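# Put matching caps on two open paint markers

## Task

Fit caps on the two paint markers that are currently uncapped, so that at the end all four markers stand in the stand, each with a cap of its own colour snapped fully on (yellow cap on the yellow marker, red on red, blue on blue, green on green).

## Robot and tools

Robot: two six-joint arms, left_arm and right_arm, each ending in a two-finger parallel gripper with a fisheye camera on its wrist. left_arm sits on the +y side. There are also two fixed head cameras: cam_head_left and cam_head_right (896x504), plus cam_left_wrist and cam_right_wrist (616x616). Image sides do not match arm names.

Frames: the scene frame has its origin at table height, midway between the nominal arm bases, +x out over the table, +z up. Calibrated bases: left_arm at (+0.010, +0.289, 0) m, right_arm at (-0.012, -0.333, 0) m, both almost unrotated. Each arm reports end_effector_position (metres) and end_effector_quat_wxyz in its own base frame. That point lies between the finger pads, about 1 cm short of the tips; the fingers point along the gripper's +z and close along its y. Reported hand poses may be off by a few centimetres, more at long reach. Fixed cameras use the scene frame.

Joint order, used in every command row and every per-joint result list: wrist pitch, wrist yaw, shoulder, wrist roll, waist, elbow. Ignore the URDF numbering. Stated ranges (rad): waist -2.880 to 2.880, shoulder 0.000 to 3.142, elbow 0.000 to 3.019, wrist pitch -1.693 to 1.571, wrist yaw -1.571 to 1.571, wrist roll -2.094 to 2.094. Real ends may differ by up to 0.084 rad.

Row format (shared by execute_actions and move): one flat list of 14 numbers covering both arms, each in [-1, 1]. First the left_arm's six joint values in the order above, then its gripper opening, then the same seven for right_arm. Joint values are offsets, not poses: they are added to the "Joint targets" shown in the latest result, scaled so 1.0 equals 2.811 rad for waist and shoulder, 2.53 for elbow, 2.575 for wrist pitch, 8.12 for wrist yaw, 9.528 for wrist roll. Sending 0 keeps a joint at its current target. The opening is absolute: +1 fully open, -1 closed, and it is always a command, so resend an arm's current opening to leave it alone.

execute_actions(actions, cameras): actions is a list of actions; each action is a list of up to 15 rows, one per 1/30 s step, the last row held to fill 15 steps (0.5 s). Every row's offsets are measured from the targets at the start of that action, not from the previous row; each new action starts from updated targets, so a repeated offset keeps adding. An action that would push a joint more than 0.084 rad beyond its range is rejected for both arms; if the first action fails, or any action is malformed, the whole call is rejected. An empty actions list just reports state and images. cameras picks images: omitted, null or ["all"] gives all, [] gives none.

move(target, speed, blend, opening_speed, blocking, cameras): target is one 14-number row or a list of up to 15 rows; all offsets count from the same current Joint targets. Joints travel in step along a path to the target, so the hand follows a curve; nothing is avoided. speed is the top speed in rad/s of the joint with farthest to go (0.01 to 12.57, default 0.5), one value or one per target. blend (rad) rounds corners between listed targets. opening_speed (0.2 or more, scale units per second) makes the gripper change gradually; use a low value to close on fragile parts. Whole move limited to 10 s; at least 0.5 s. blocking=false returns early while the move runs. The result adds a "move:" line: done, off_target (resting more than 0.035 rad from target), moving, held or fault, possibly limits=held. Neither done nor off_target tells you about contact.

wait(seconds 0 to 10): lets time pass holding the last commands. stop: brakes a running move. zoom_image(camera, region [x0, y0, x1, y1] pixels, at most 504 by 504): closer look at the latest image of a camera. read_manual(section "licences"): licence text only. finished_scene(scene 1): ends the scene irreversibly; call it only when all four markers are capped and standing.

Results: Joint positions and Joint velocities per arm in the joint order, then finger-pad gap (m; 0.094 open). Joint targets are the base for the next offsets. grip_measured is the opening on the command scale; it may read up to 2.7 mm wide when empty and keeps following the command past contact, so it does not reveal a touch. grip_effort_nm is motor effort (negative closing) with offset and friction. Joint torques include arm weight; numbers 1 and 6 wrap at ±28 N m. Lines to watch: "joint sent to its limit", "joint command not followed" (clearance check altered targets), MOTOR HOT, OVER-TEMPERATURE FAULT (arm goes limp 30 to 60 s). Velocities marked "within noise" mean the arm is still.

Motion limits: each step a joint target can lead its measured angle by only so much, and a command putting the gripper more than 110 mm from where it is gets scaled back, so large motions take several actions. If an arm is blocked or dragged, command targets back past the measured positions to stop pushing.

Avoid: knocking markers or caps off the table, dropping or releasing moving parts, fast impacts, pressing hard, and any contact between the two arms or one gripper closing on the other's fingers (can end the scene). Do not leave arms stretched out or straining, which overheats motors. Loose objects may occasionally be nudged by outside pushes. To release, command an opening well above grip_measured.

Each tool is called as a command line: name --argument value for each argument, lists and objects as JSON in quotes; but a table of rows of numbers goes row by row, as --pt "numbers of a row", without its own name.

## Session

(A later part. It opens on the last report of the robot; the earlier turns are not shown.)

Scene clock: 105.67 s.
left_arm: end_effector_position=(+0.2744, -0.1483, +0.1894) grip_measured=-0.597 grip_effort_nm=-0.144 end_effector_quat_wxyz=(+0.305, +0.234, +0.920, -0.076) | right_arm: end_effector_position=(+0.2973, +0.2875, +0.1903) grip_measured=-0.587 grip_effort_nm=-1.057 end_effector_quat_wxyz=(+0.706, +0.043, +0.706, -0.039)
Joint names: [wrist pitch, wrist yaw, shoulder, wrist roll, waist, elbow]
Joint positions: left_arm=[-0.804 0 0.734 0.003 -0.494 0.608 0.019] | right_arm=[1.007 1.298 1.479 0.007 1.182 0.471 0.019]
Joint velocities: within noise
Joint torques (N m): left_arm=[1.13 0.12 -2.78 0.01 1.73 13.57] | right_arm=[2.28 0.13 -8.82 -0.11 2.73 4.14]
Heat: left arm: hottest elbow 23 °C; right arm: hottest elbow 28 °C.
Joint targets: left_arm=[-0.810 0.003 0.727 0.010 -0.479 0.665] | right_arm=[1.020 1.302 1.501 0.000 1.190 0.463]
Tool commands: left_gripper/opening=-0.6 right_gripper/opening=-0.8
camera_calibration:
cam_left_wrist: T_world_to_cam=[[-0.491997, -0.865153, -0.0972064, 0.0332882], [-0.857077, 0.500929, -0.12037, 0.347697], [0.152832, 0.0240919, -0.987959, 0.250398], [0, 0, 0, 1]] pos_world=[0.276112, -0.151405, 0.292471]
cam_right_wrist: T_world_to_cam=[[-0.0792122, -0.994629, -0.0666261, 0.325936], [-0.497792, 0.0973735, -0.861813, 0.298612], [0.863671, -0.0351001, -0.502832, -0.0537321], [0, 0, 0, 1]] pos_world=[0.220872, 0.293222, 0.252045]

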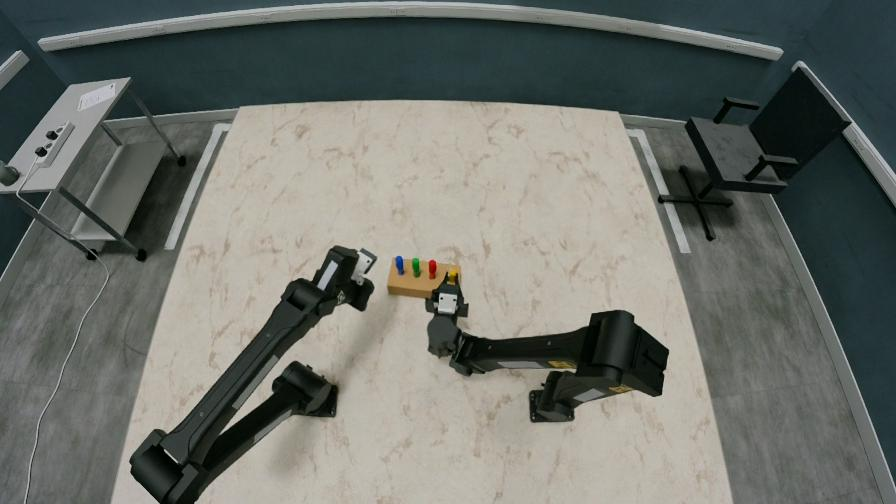

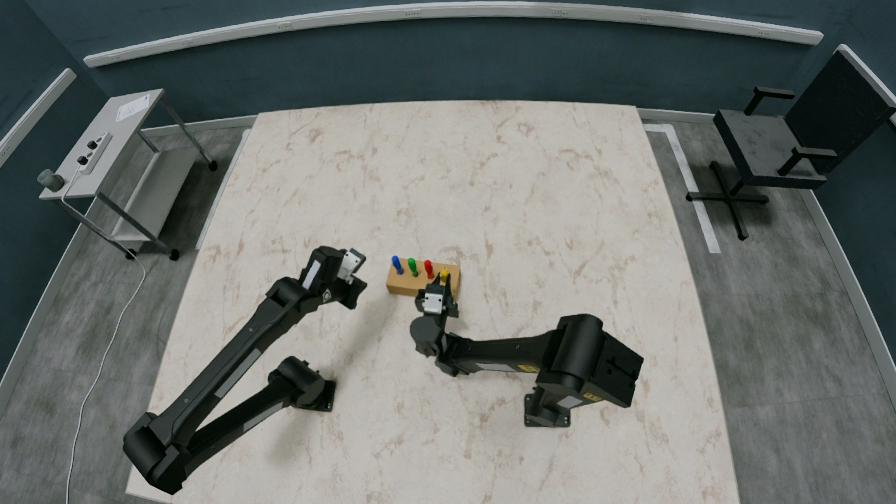

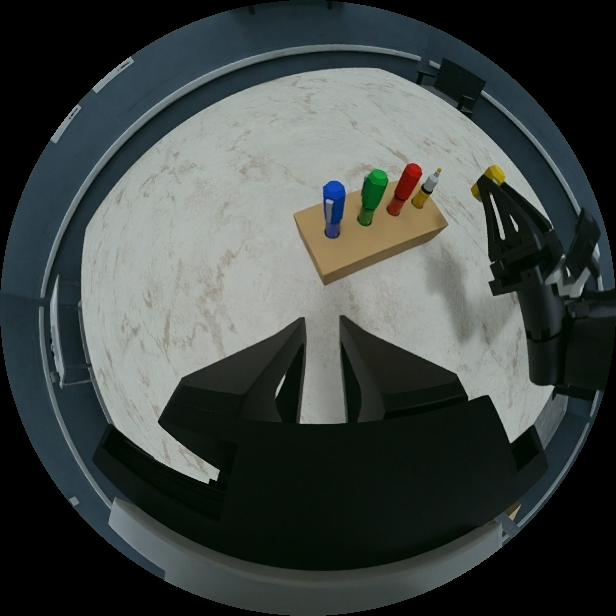

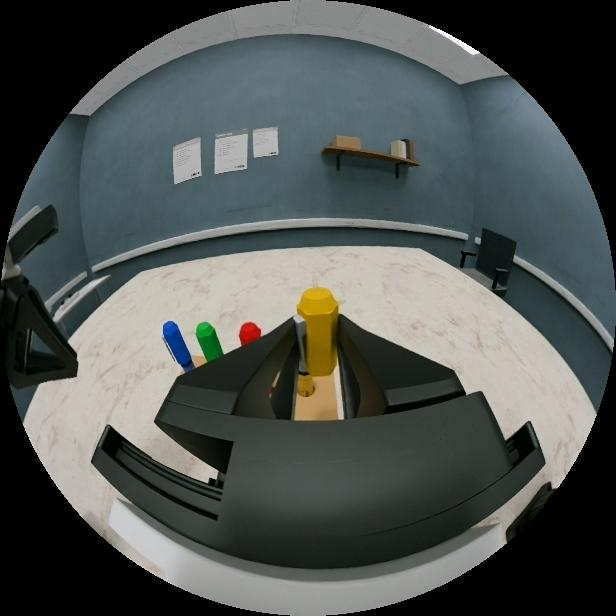

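move --target '[0,0,0,0,0,0,-0.6,-0.0233,-0.0096,0.0004,0,-0.03095,0.0245,-0.8]' --speed 0.1

zoom_image --camera "cam_head_left" --region '[425, 250, 465, 290]'

zoom_image --camera "cam_head_right" --region '[420, 250, 460, 290]'

zoom_image --camera "cam_left_wrist" --region '[390, 120, 510, 240]'

zoom_image --camera "cam_right_wrist" --region '[270, 270, 390, 430]'

Scene clock: 114.87 s.
left_arm: end_effector_position=(+0.2744, -0.1483, +0.1894) grip_measured=-0.597 grip_effort_nm=-0.139 end_effector_quat_wxyz=(+0.305, +0.234, +0.920, -0.076) | right_arm: end_effector_position=(+0.3215, +0.2849, +0.1932) grip_measured=-0.587 grip_effort_nm=-1.057 end_effector_quat_wxyz=(+0.704, +0.038, +0.708, -0.043)
Joint names: [wrist pitch, wrist yaw, shoulder, wrist roll, waist, elbow]
Joint positions: left_arm=[-0.804 0 0.734 0.003 -0.494 0.608 0.019] | right_arm=[0.97 1.228 1.479 0.007 1.113 0.494 0.019]
Joint velocities: within noise
Joint torques (N m): left_arm=[1.14 0.11 -2.78 0.01 1.73 13.57] | right_arm=[1.54 -0.18 -9.05 -0.11 1.2 7.01]
Heat: left arm: hottest elbow 26 °C; right arm: hottest elbow 28 °C.
Joint targets: left_arm=[-0.810 0.003 0.727 0.010 -0.479 0.665] | right_arm=[0.960 1.224 1.502 0.000 1.103 0.525]
move: off_target (left_arm); left_arm: the elbow is farthest, 0.057 rad from its target
camera_calibration:
cam_left_wrist: T_world_to_cam=[[-0.491997, -0.865153, -0.0972064, 0.0332882], [-0.857077, 0.500929, -0.12037, 0.347697], [0.152832, 0.0240919, -0.987959, 0.250398], [0, 0, 0, 1]] pos_world=[0.276112, -0.151405, 0.292471]
cam_right_wrist: T_world_to_cam=[[-0.077646, -0.995539, -0.0535992, 0.322758], [-0.503422, 0.0855546, -0.859794, 0.318179], [0.860545, -0.0397766, -0.50782, -0.0699851], [0, 0, 0, 1]] pos_world=[0.245465, 0.291313, 0.255328]

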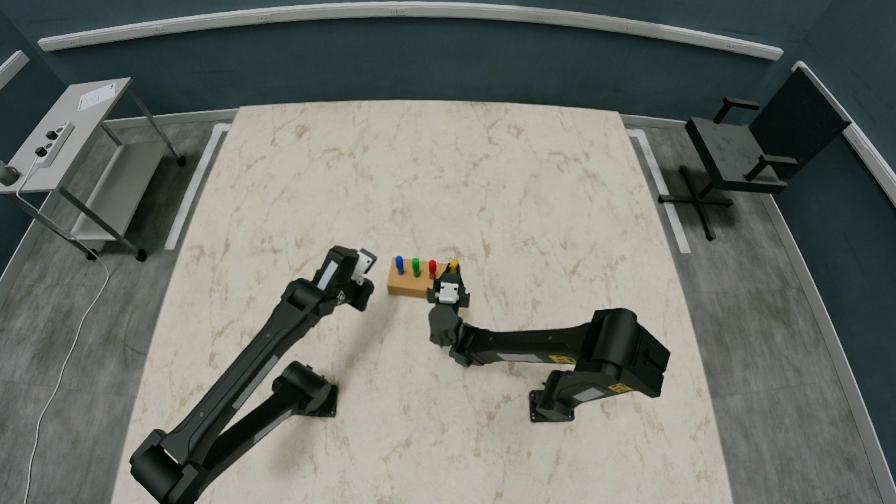

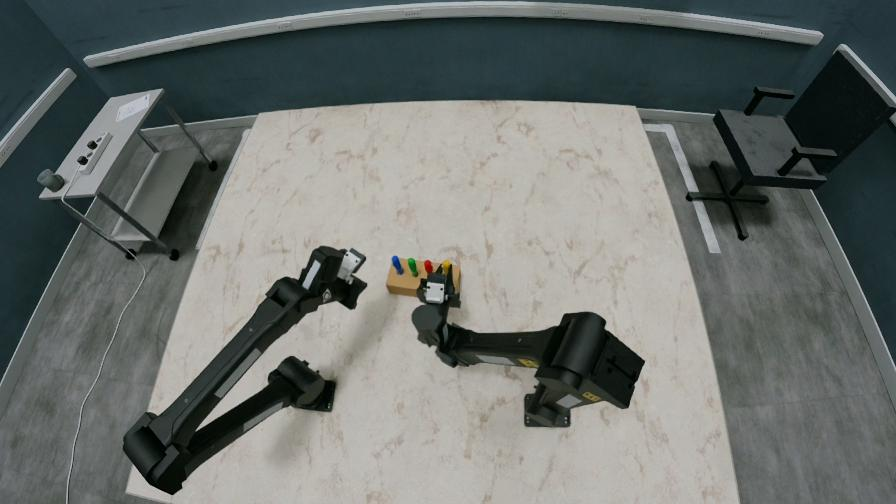

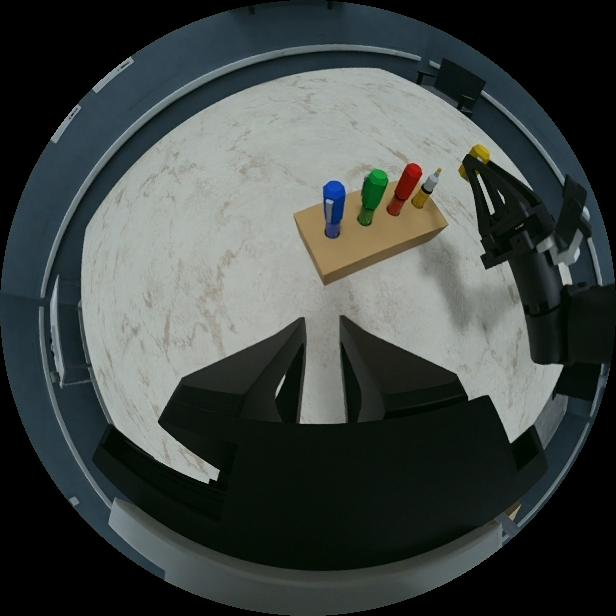

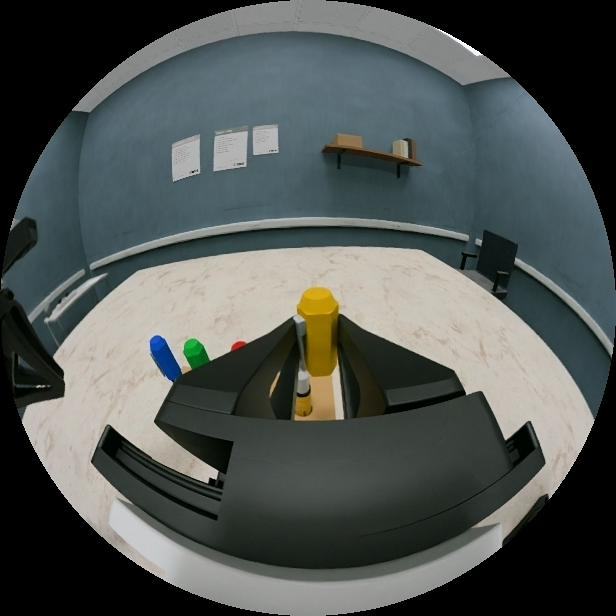

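Scaled by 12.600 from the camera's 896x504 image, which has a finer 1280x720 frame.

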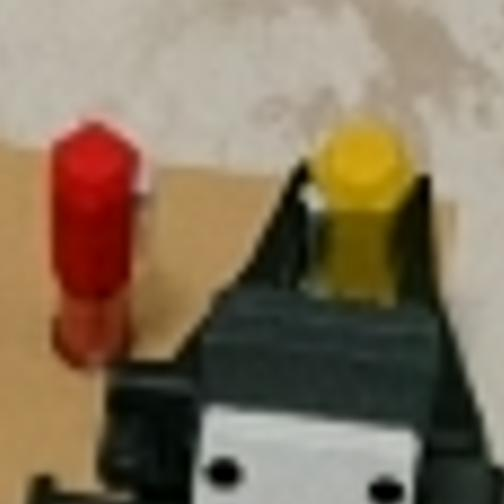

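Scaled by 12.600 from the camera's 896x504 image, which has a finer 1280x720 frame.

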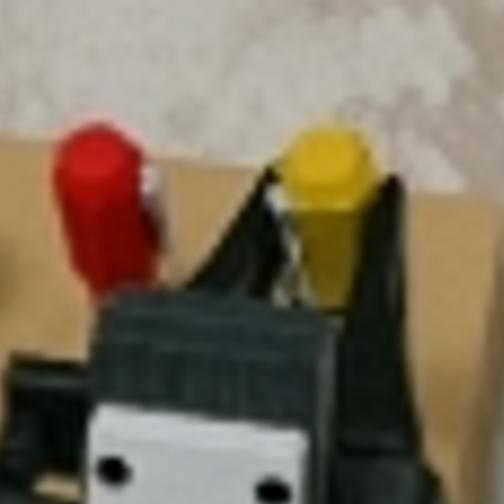

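Scaled by 4.200 from the camera's 616x616 image, which has a finer 880x880 frame.

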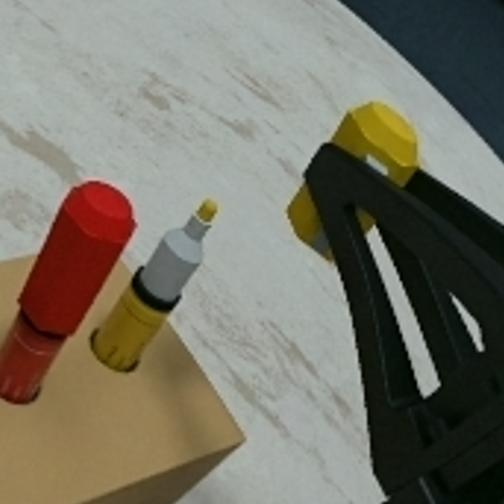

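Scaled by 3.150 from the camera's 616x616 image, which has a finer 880x880 frame.

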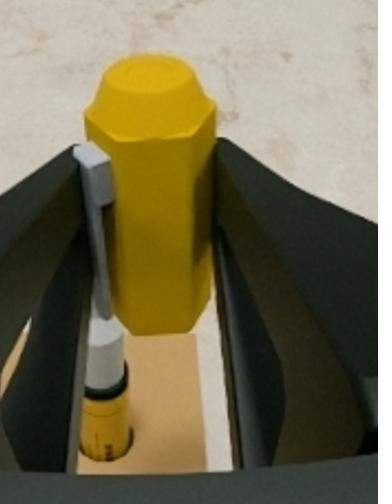

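zoom_image --camera "cam_right_wrist" --region '[285, 365, 335, 420]'

Scaled by 9.164 from the camera's 616x616 image, which has a finer 880x880 frame.

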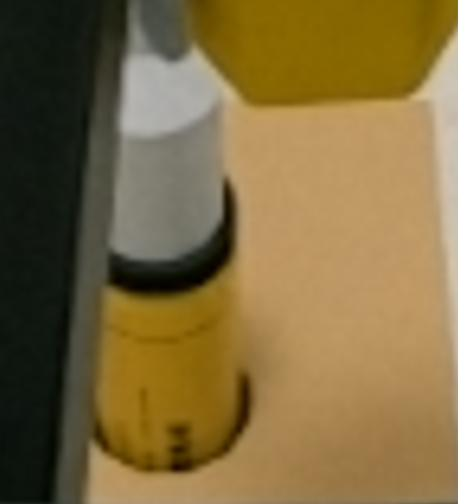

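zoom_image --camera "cam_left_wrist" --region '[450, 135, 500, 185]'

zoom_image --camera "cam_left_wrist" --region '[405, 160, 455, 220]'

Scaled by 10.080 from the camera's 616x616 image, which has a finer 880x880 frame.

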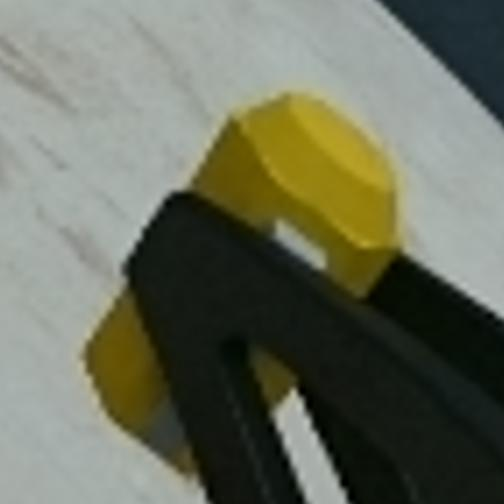

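Scaled by 8.400 from the camera's 616x616 image, which has a finer 880x880 frame.

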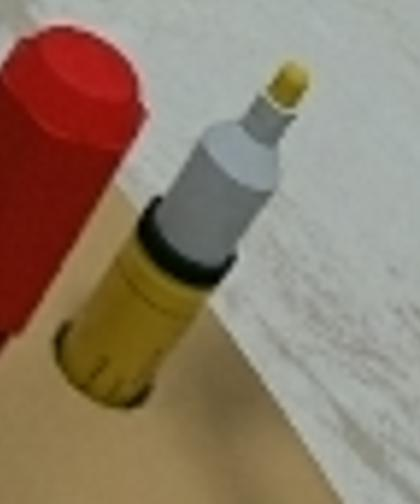

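move --target '[0,0,0,0,0,0,-0.6,0.0470,-0.00357,0.02063,0,-0.01067,0.01186,-0.8]' --speed 0.1

zoom_image --camera "cam_head_left" --region '[425, 250, 465, 290]'

zoom_image --camera "cam_head_right" --region '[420, 250, 460, 290]'

zoom_image --camera "cam_left_wrist" --region '[405, 115, 485, 215]'

zoom_image --camera "cam_right_wrist" --region '[285, 350, 345, 430]'

Scene clock: 120.10 s.
left_arm: end_effector_position=(+0.2744, -0.1483, +0.1894) grip_measured=-0.597 grip_effort_nm=-0.139 end_effector_quat_wxyz=(+0.305, +0.234, +0.920, -0.076) | right_arm: end_effector_position=(+0.3364, +0.2916, +0.1954) grip_measured=-0.587 grip_effort_nm=-1.062 end_effector_quat_wxyz=(+0.714, +0.061, +0.697, -0.020)
Joint names: [wrist pitch, wrist yaw, shoulder, wrist roll, waist, elbow]
Joint positions: left_arm=[-0.804 0 0.734 0.003 -0.494 0.608 0.019] | right_arm=[1.067 1.198 1.534 0.007 1.083 0.523 0.019]
Joint velocities: within noise
Joint torques (N m): left_arm=[1.14 0.12 -2.84 0.01 1.79 13.59] | right_arm=[2.29 -0.21 -9.58 -0.11 1.14 6.87]
Heat: left arm: hottest elbow 27 °C; right arm: hottest elbow 28 °C.
Joint targets: left_arm=[-0.810 0.003 0.727 0.010 -0.479 0.665] | right_arm=[1.081 1.195 1.560 0.000 1.073 0.555]
move: off_target (left_arm); left_arm: the elbow is farthest, 0.057 rad from its target
camera_calibration:
cam_left_wrist: T_world_to_cam=[[-0.491997, -0.865153, -0.0972064, 0.0332882], [-0.857077, 0.500929, -0.12037, 0.347697], [0.152832, 0.0240919, -0.987959, 0.250398], [0, 0, 0, 1]] pos_world=[0.276112, -0.151405, 0.292471]
cam_right_wrist: T_world_to_cam=[[-0.07475, -0.989995, -0.119677, 0.341001], [-0.47446, 0.140867, -0.868933, 0.302854], [0.877097, -0.00817057, -0.480243, -0.101502], [0, 0, 0, 1]] pos_world=[0.258209, 0.294098, 0.255224]

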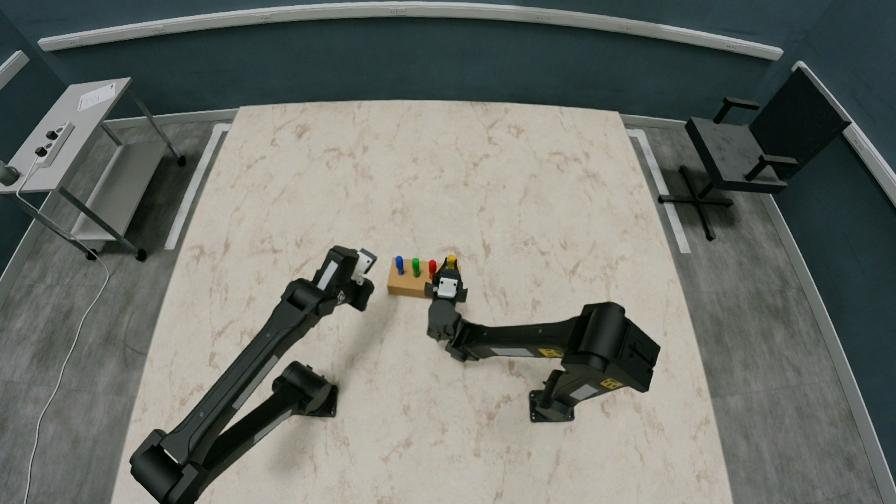

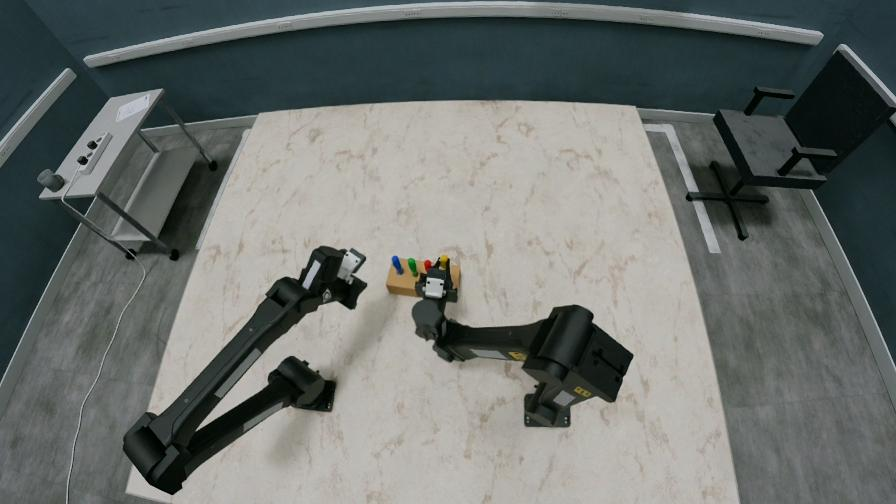

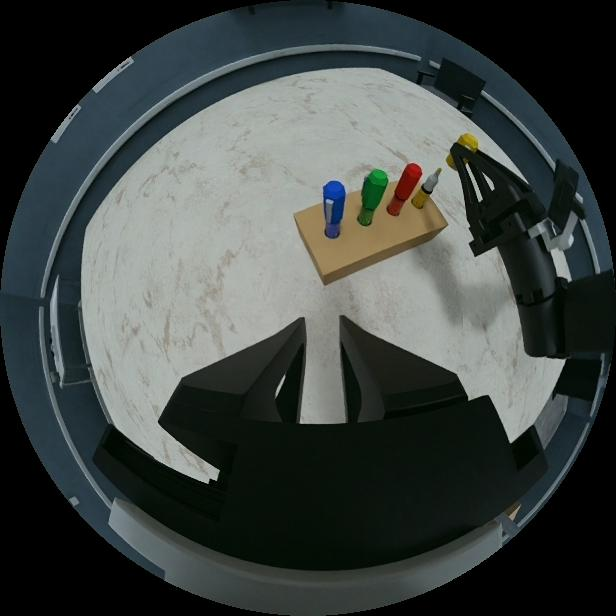

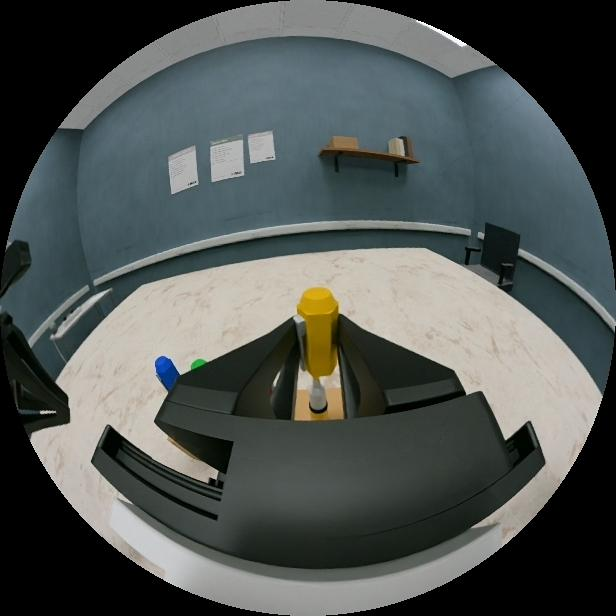

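Scaled by 12.600 from the camera's 896x504 image, which has a finer 1280x720 frame.

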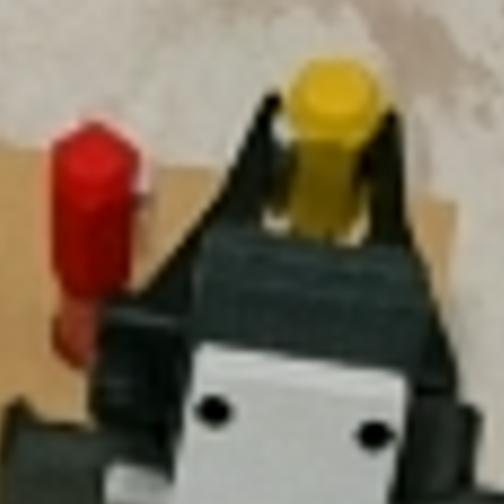

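Scaled by 12.600 from the camera's 896x504 image, which has a finer 1280x720 frame.

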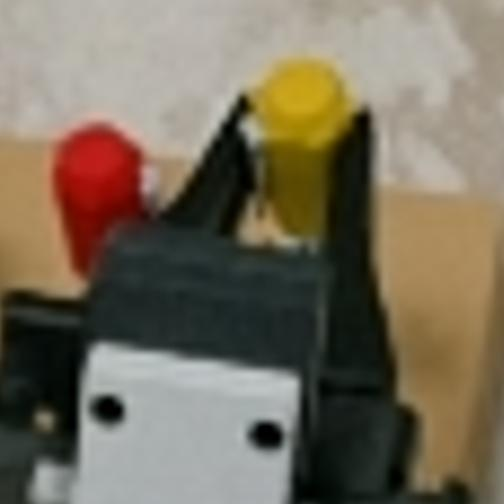

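Scaled by 5.040 from the camera's 616x616 image, which has a finer 880x880 frame.

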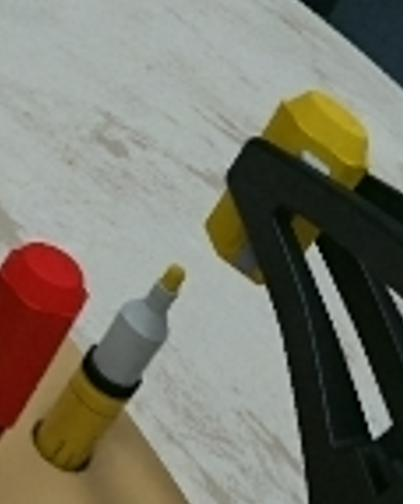

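Scaled by 6.300 from the camera's 616x616 image, which has a finer 880x880 frame.

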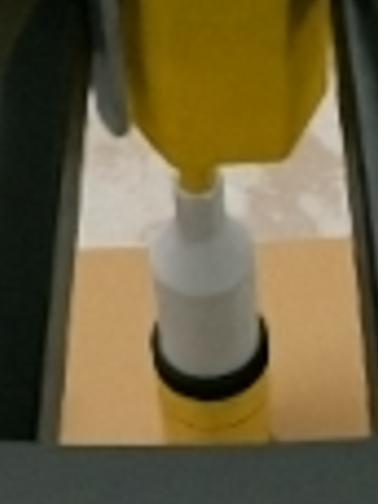

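zoom_image --camera "cam_left_wrist" --region '[435, 125, 485, 175]'

zoom_image --camera "cam_right_wrist" --region '[290, 280, 350, 400]'

Scaled by 10.080 from the camera's 616x616 image, which has a finer 880x880 frame.

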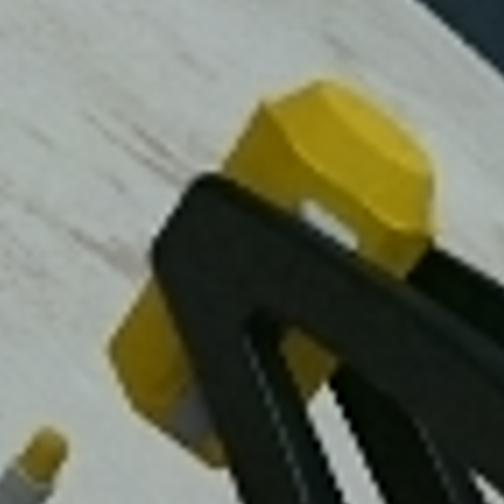

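Scaled by 4.200 from the camera's 616x616 image, which has a finer 880x880 frame.

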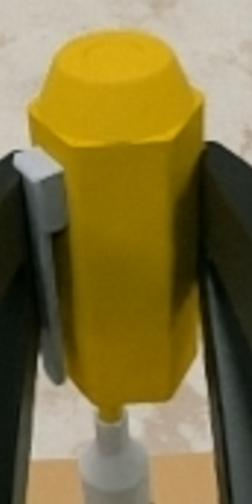

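move --target '[0,0,0,0,0,0,-0.6,0.0132,-0.00238,0.01743,0,-0.00711,0.00593,-0.8]' --speed 0.05

zoom_image --camera "cam_head_left" --region '[385, 250, 465, 310]'

zoom_image --camera "cam_head_right" --region '[385, 250, 465, 310]'

zoom_image --camera "cam_left_wrist" --region '[400, 125, 480, 215]'

zoom_image --camera "cam_right_wrist" --region '[285, 350, 345, 430]'

Scene clock: 124.37 s.
left_arm: end_effector_position=(+0.2744, -0.1483, +0.1894) grip_measured=-0.597 grip_effort_nm=-0.139 end_effector_quat_wxyz=(+0.305, +0.234, +0.920, -0.076) | right_arm: end_effector_position=(+0.3463, +0.2947, +0.1862) grip_measured=-0.587 grip_effort_nm=-1.057 end_effector_quat_wxyz=(+0.715, +0.062, +0.697, -0.020)
Joint names: [wrist pitch, wrist yaw, shoulder, wrist roll, waist, elbow]
Joint positions: left_arm=[-0.804 0 0.734 0.003 -0.494 0.608 0.019] | right_arm=[1.101 1.179 1.582 0.007 1.063 0.539 0.019]
Joint velocities: within noise
Joint torques (N m): left_arm=[1.14 0.12 -2.73 0 1.73 13.57] | right_arm=[2.32 -0.22 -10.17 -0.11 1.03 6.63]
Heat: left arm: hottest elbow 28 °C; right arm: hottest elbow 28 °C.
Joint targets: left_arm=[-0.810 0.003 0.727 0.010 -0.479 0.665] | right_arm=[1.115 1.176 1.609 0.000 1.053 0.570]
move: off_target (left_arm); left_arm: the elbow is farthest, 0.057 rad from its target
camera_calibration:
cam_left_wrist: T_world_to_cam=[[-0.491997, -0.865153, -0.0972064, 0.0332882], [-0.857077, 0.500929, -0.12037, 0.347697], [0.152832, 0.0240919, -0.987959, 0.250398], [0, 0, 0, 1]] pos_world=[0.276112, -0.151405, 0.292471]
cam_right_wrist: T_world_to_cam=[[-0.075688, -0.98986, -0.120201, 0.344034], [-0.472939, 0.141762, -0.869616, 0.298534], [0.877838, -0.00897188, -0.478873, -0.114922], [0, 0, 0, 1]] pos_world=[0.26811, 0.297194, 0.24593]

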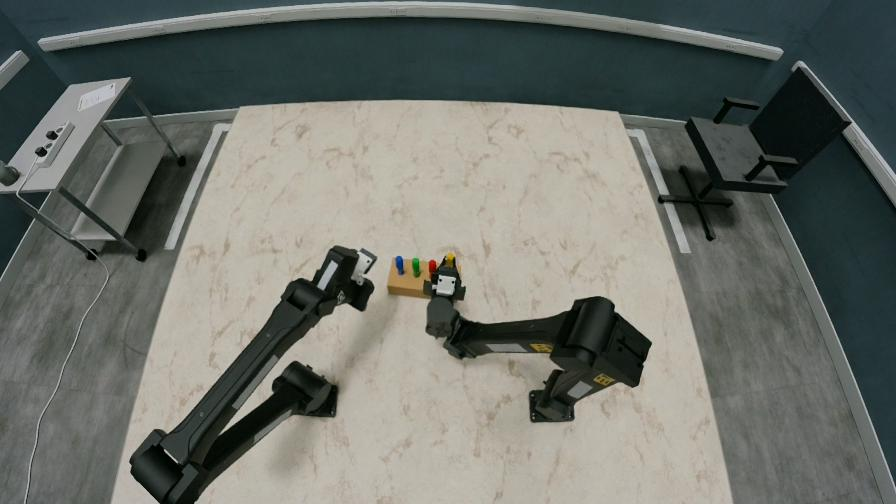

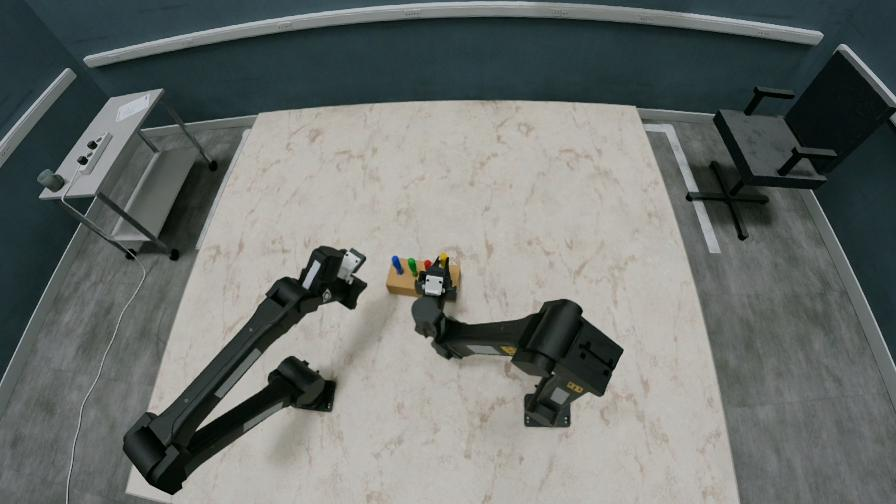

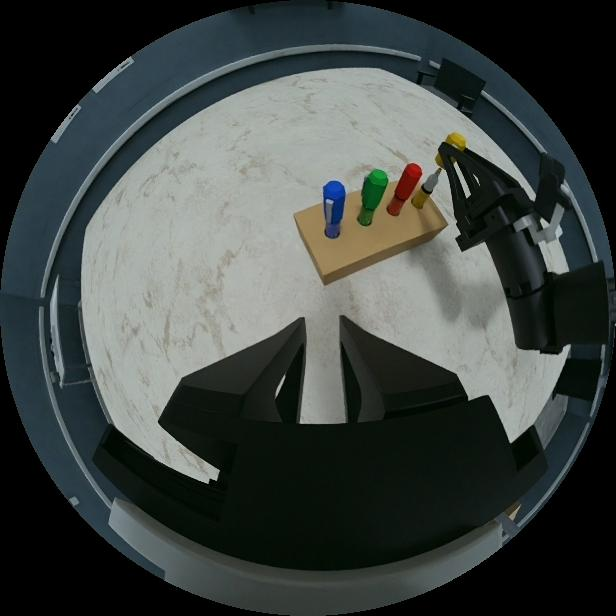

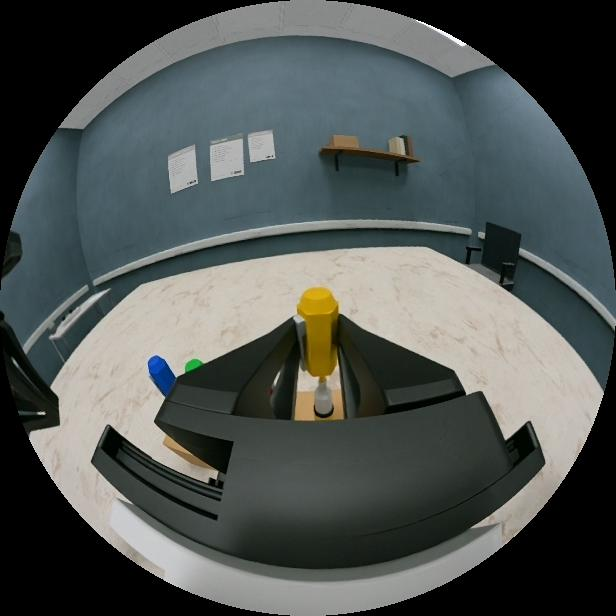

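Scaled by 6.300 from the camera's 896x504 image, which has a finer 1280x720 frame.

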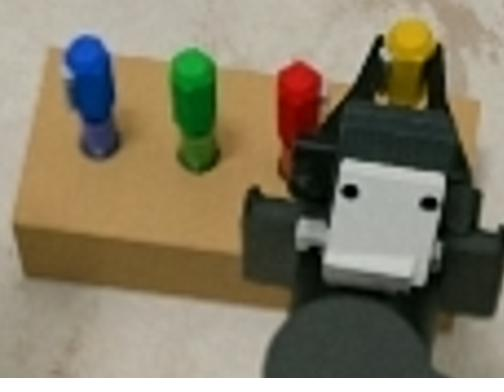

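Scaled by 6.300 from the camera's 896x504 image, which has a finer 1280x720 frame.

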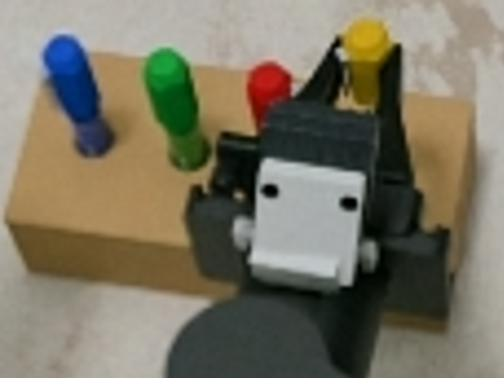

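Scaled by 5.600 from the camera's 616x616 image, which has a finer 880x880 frame.

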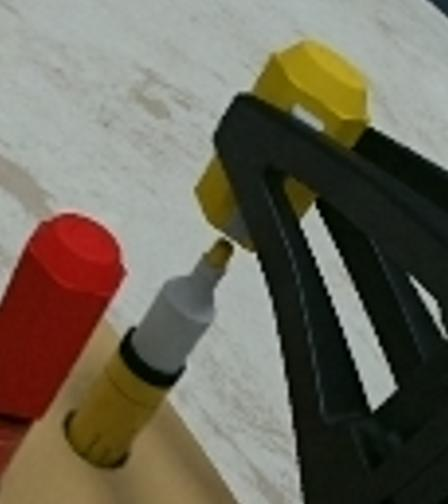

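Scaled by 6.300 from the camera's 616x616 image, which has a finer 880x880 frame.

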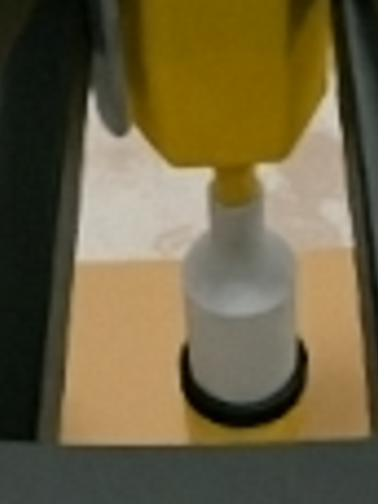

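zoom_image --camera "cam_left_wrist" --region '[430, 125, 470, 175]'

zoom_image --camera "cam_left_wrist" --region '[405, 160, 450, 215]'

Scaled by 10.080 from the camera's 616x616 image, which has a finer 880x880 frame.

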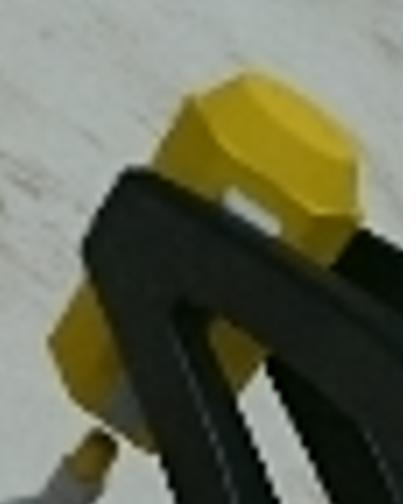

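Scaled by 9.164 from the camera's 616x616 image, which has a finer 880x880 frame.

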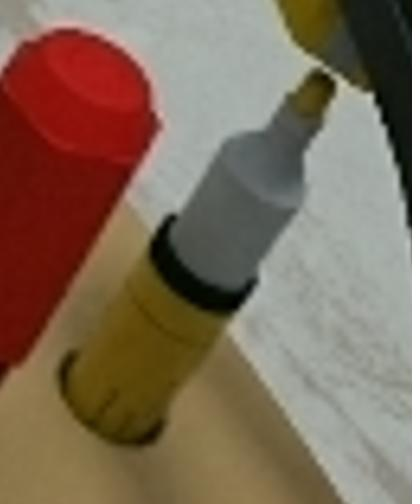

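move --target '[0,0,0,0,0,0,-0.6,0.01515,-0.00018,0.01103,0,-0.00053,-0.01739,-0.8]' --speed 0.03

zoom_image --camera "cam_left_wrist" --region '[400, 125, 480, 215]'

zoom_image --camera "cam_right_wrist" --region '[285, 350, 345, 430]'

Scene clock: 127.83 s.
left_arm: end_effector_position=(+0.2744, -0.1483, +0.1894) grip_measured=-0.597 grip_effort_nm=-0.144 end_effector_quat_wxyz=(+0.305, +0.234, +0.920, -0.076) | right_arm: end_effector_position=(+0.3465, +0.2941, +0.1774) grip_measured=-0.587 grip_effort_nm=-1.062 end_effector_quat_wxyz=(+0.715, +0.062, +0.696, -0.019)
Joint names: [wrist pitch, wrist yaw, shoulder, wrist roll, waist, elbow]
Joint positions: left_arm=[-0.804 0 0.734 0.003 -0.494 0.608 0.019] | right_arm=[1.14 1.178 1.613 0.007 1.062 0.534 0.019]
Joint velocities: within noise
Joint torques (N m): left_arm=[1.14 0.12 -2.73 0.01 1.73 13.59] | right_arm=[2.28 -0.22 -10.23 -0.11 1.08 3.73]
Heat: left arm: hottest elbow 29 °C; right arm: hottest elbow 28 °C.
Joint targets: left_arm=[-0.810 0.003 0.727 0.010 -0.479 0.665] | right_arm=[1.154 1.174 1.640 0.000 1.052 0.526]
move: off_target (left_arm); left_arm: the elbow is farthest, 0.057 rad from its target
camera_calibration:
cam_left_wrist: T_world_to_cam=[[-0.491997, -0.865153, -0.0972064, 0.0332882], [-0.857077, 0.500929, -0.12037, 0.347697], [0.152832, 0.0240919, -0.987959, 0.250398], [0, 0, 0, 1]] pos_world=[0.276112, -0.151405, 0.292471]
cam_right_wrist: T_world_to_cam=[[-0.0751664, -0.989612, -0.12255, 0.34262], [-0.47178, 0.143566, -0.86995, 0.290131], [0.878507, -0.00757439, -0.47767, -0.120068], [0, 0, 0, 1]] pos_world=[0.268112, 0.296498, 0.237034]

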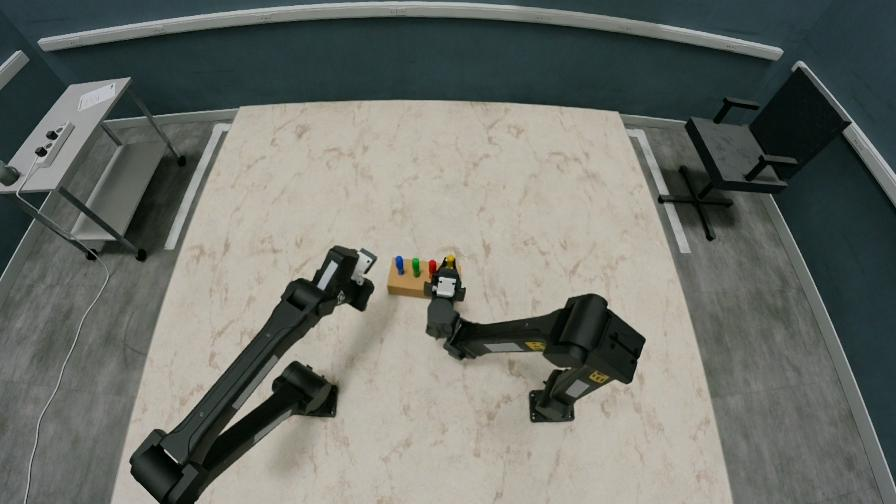

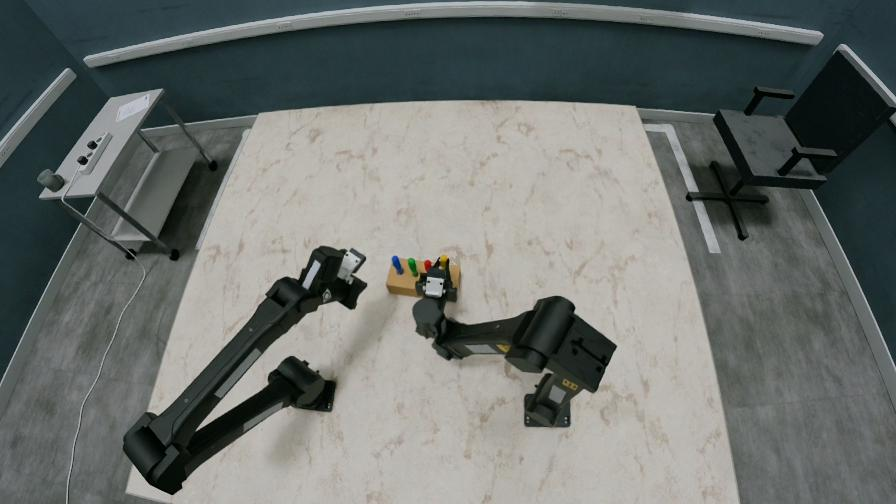

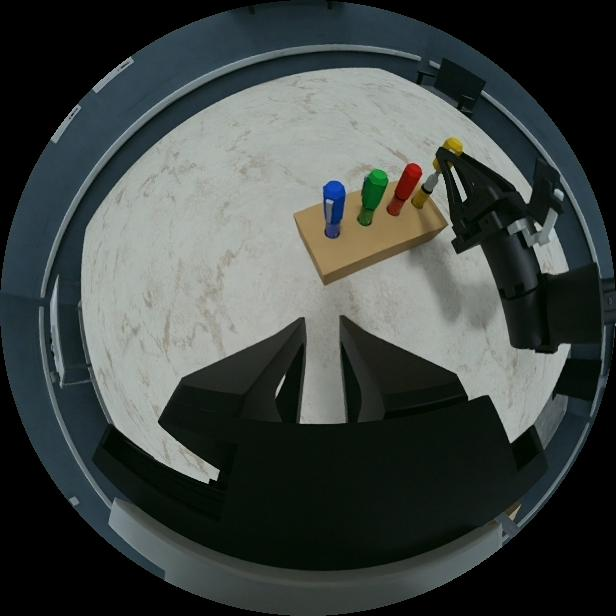

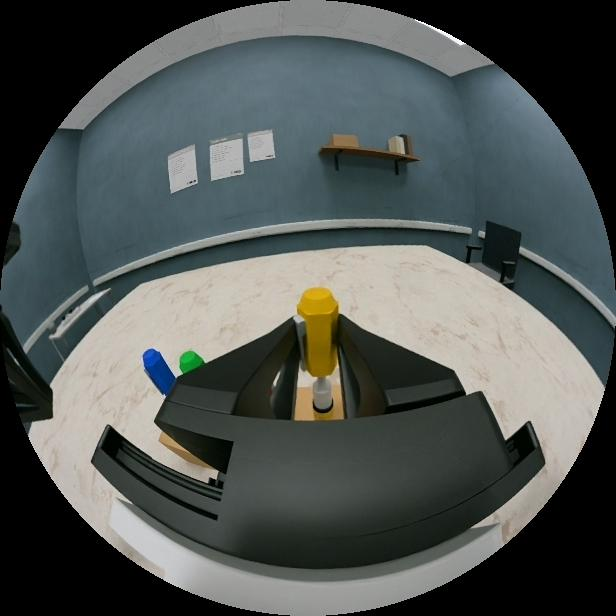

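Scaled by 5.600 from the camera's 616x616 image, which has a finer 880x880 frame.

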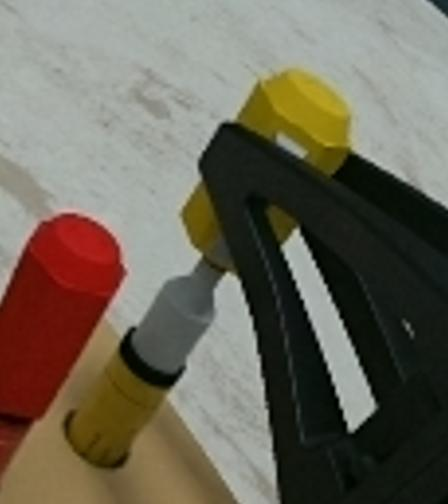

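Scaled by 6.300 from the camera's 616x616 image, which has a finer 880x880 frame.

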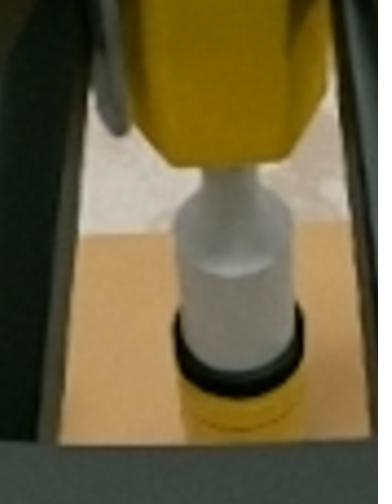

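zoom_image --camera "cam_left_wrist" --region '[428, 130, 468, 180]'

Scaled by 10.080 from the camera's 616x616 image, which has a finer 880x880 frame.

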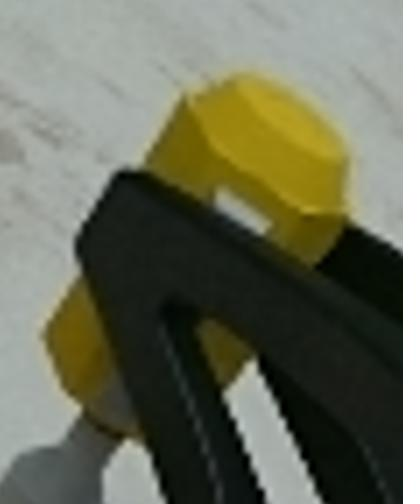

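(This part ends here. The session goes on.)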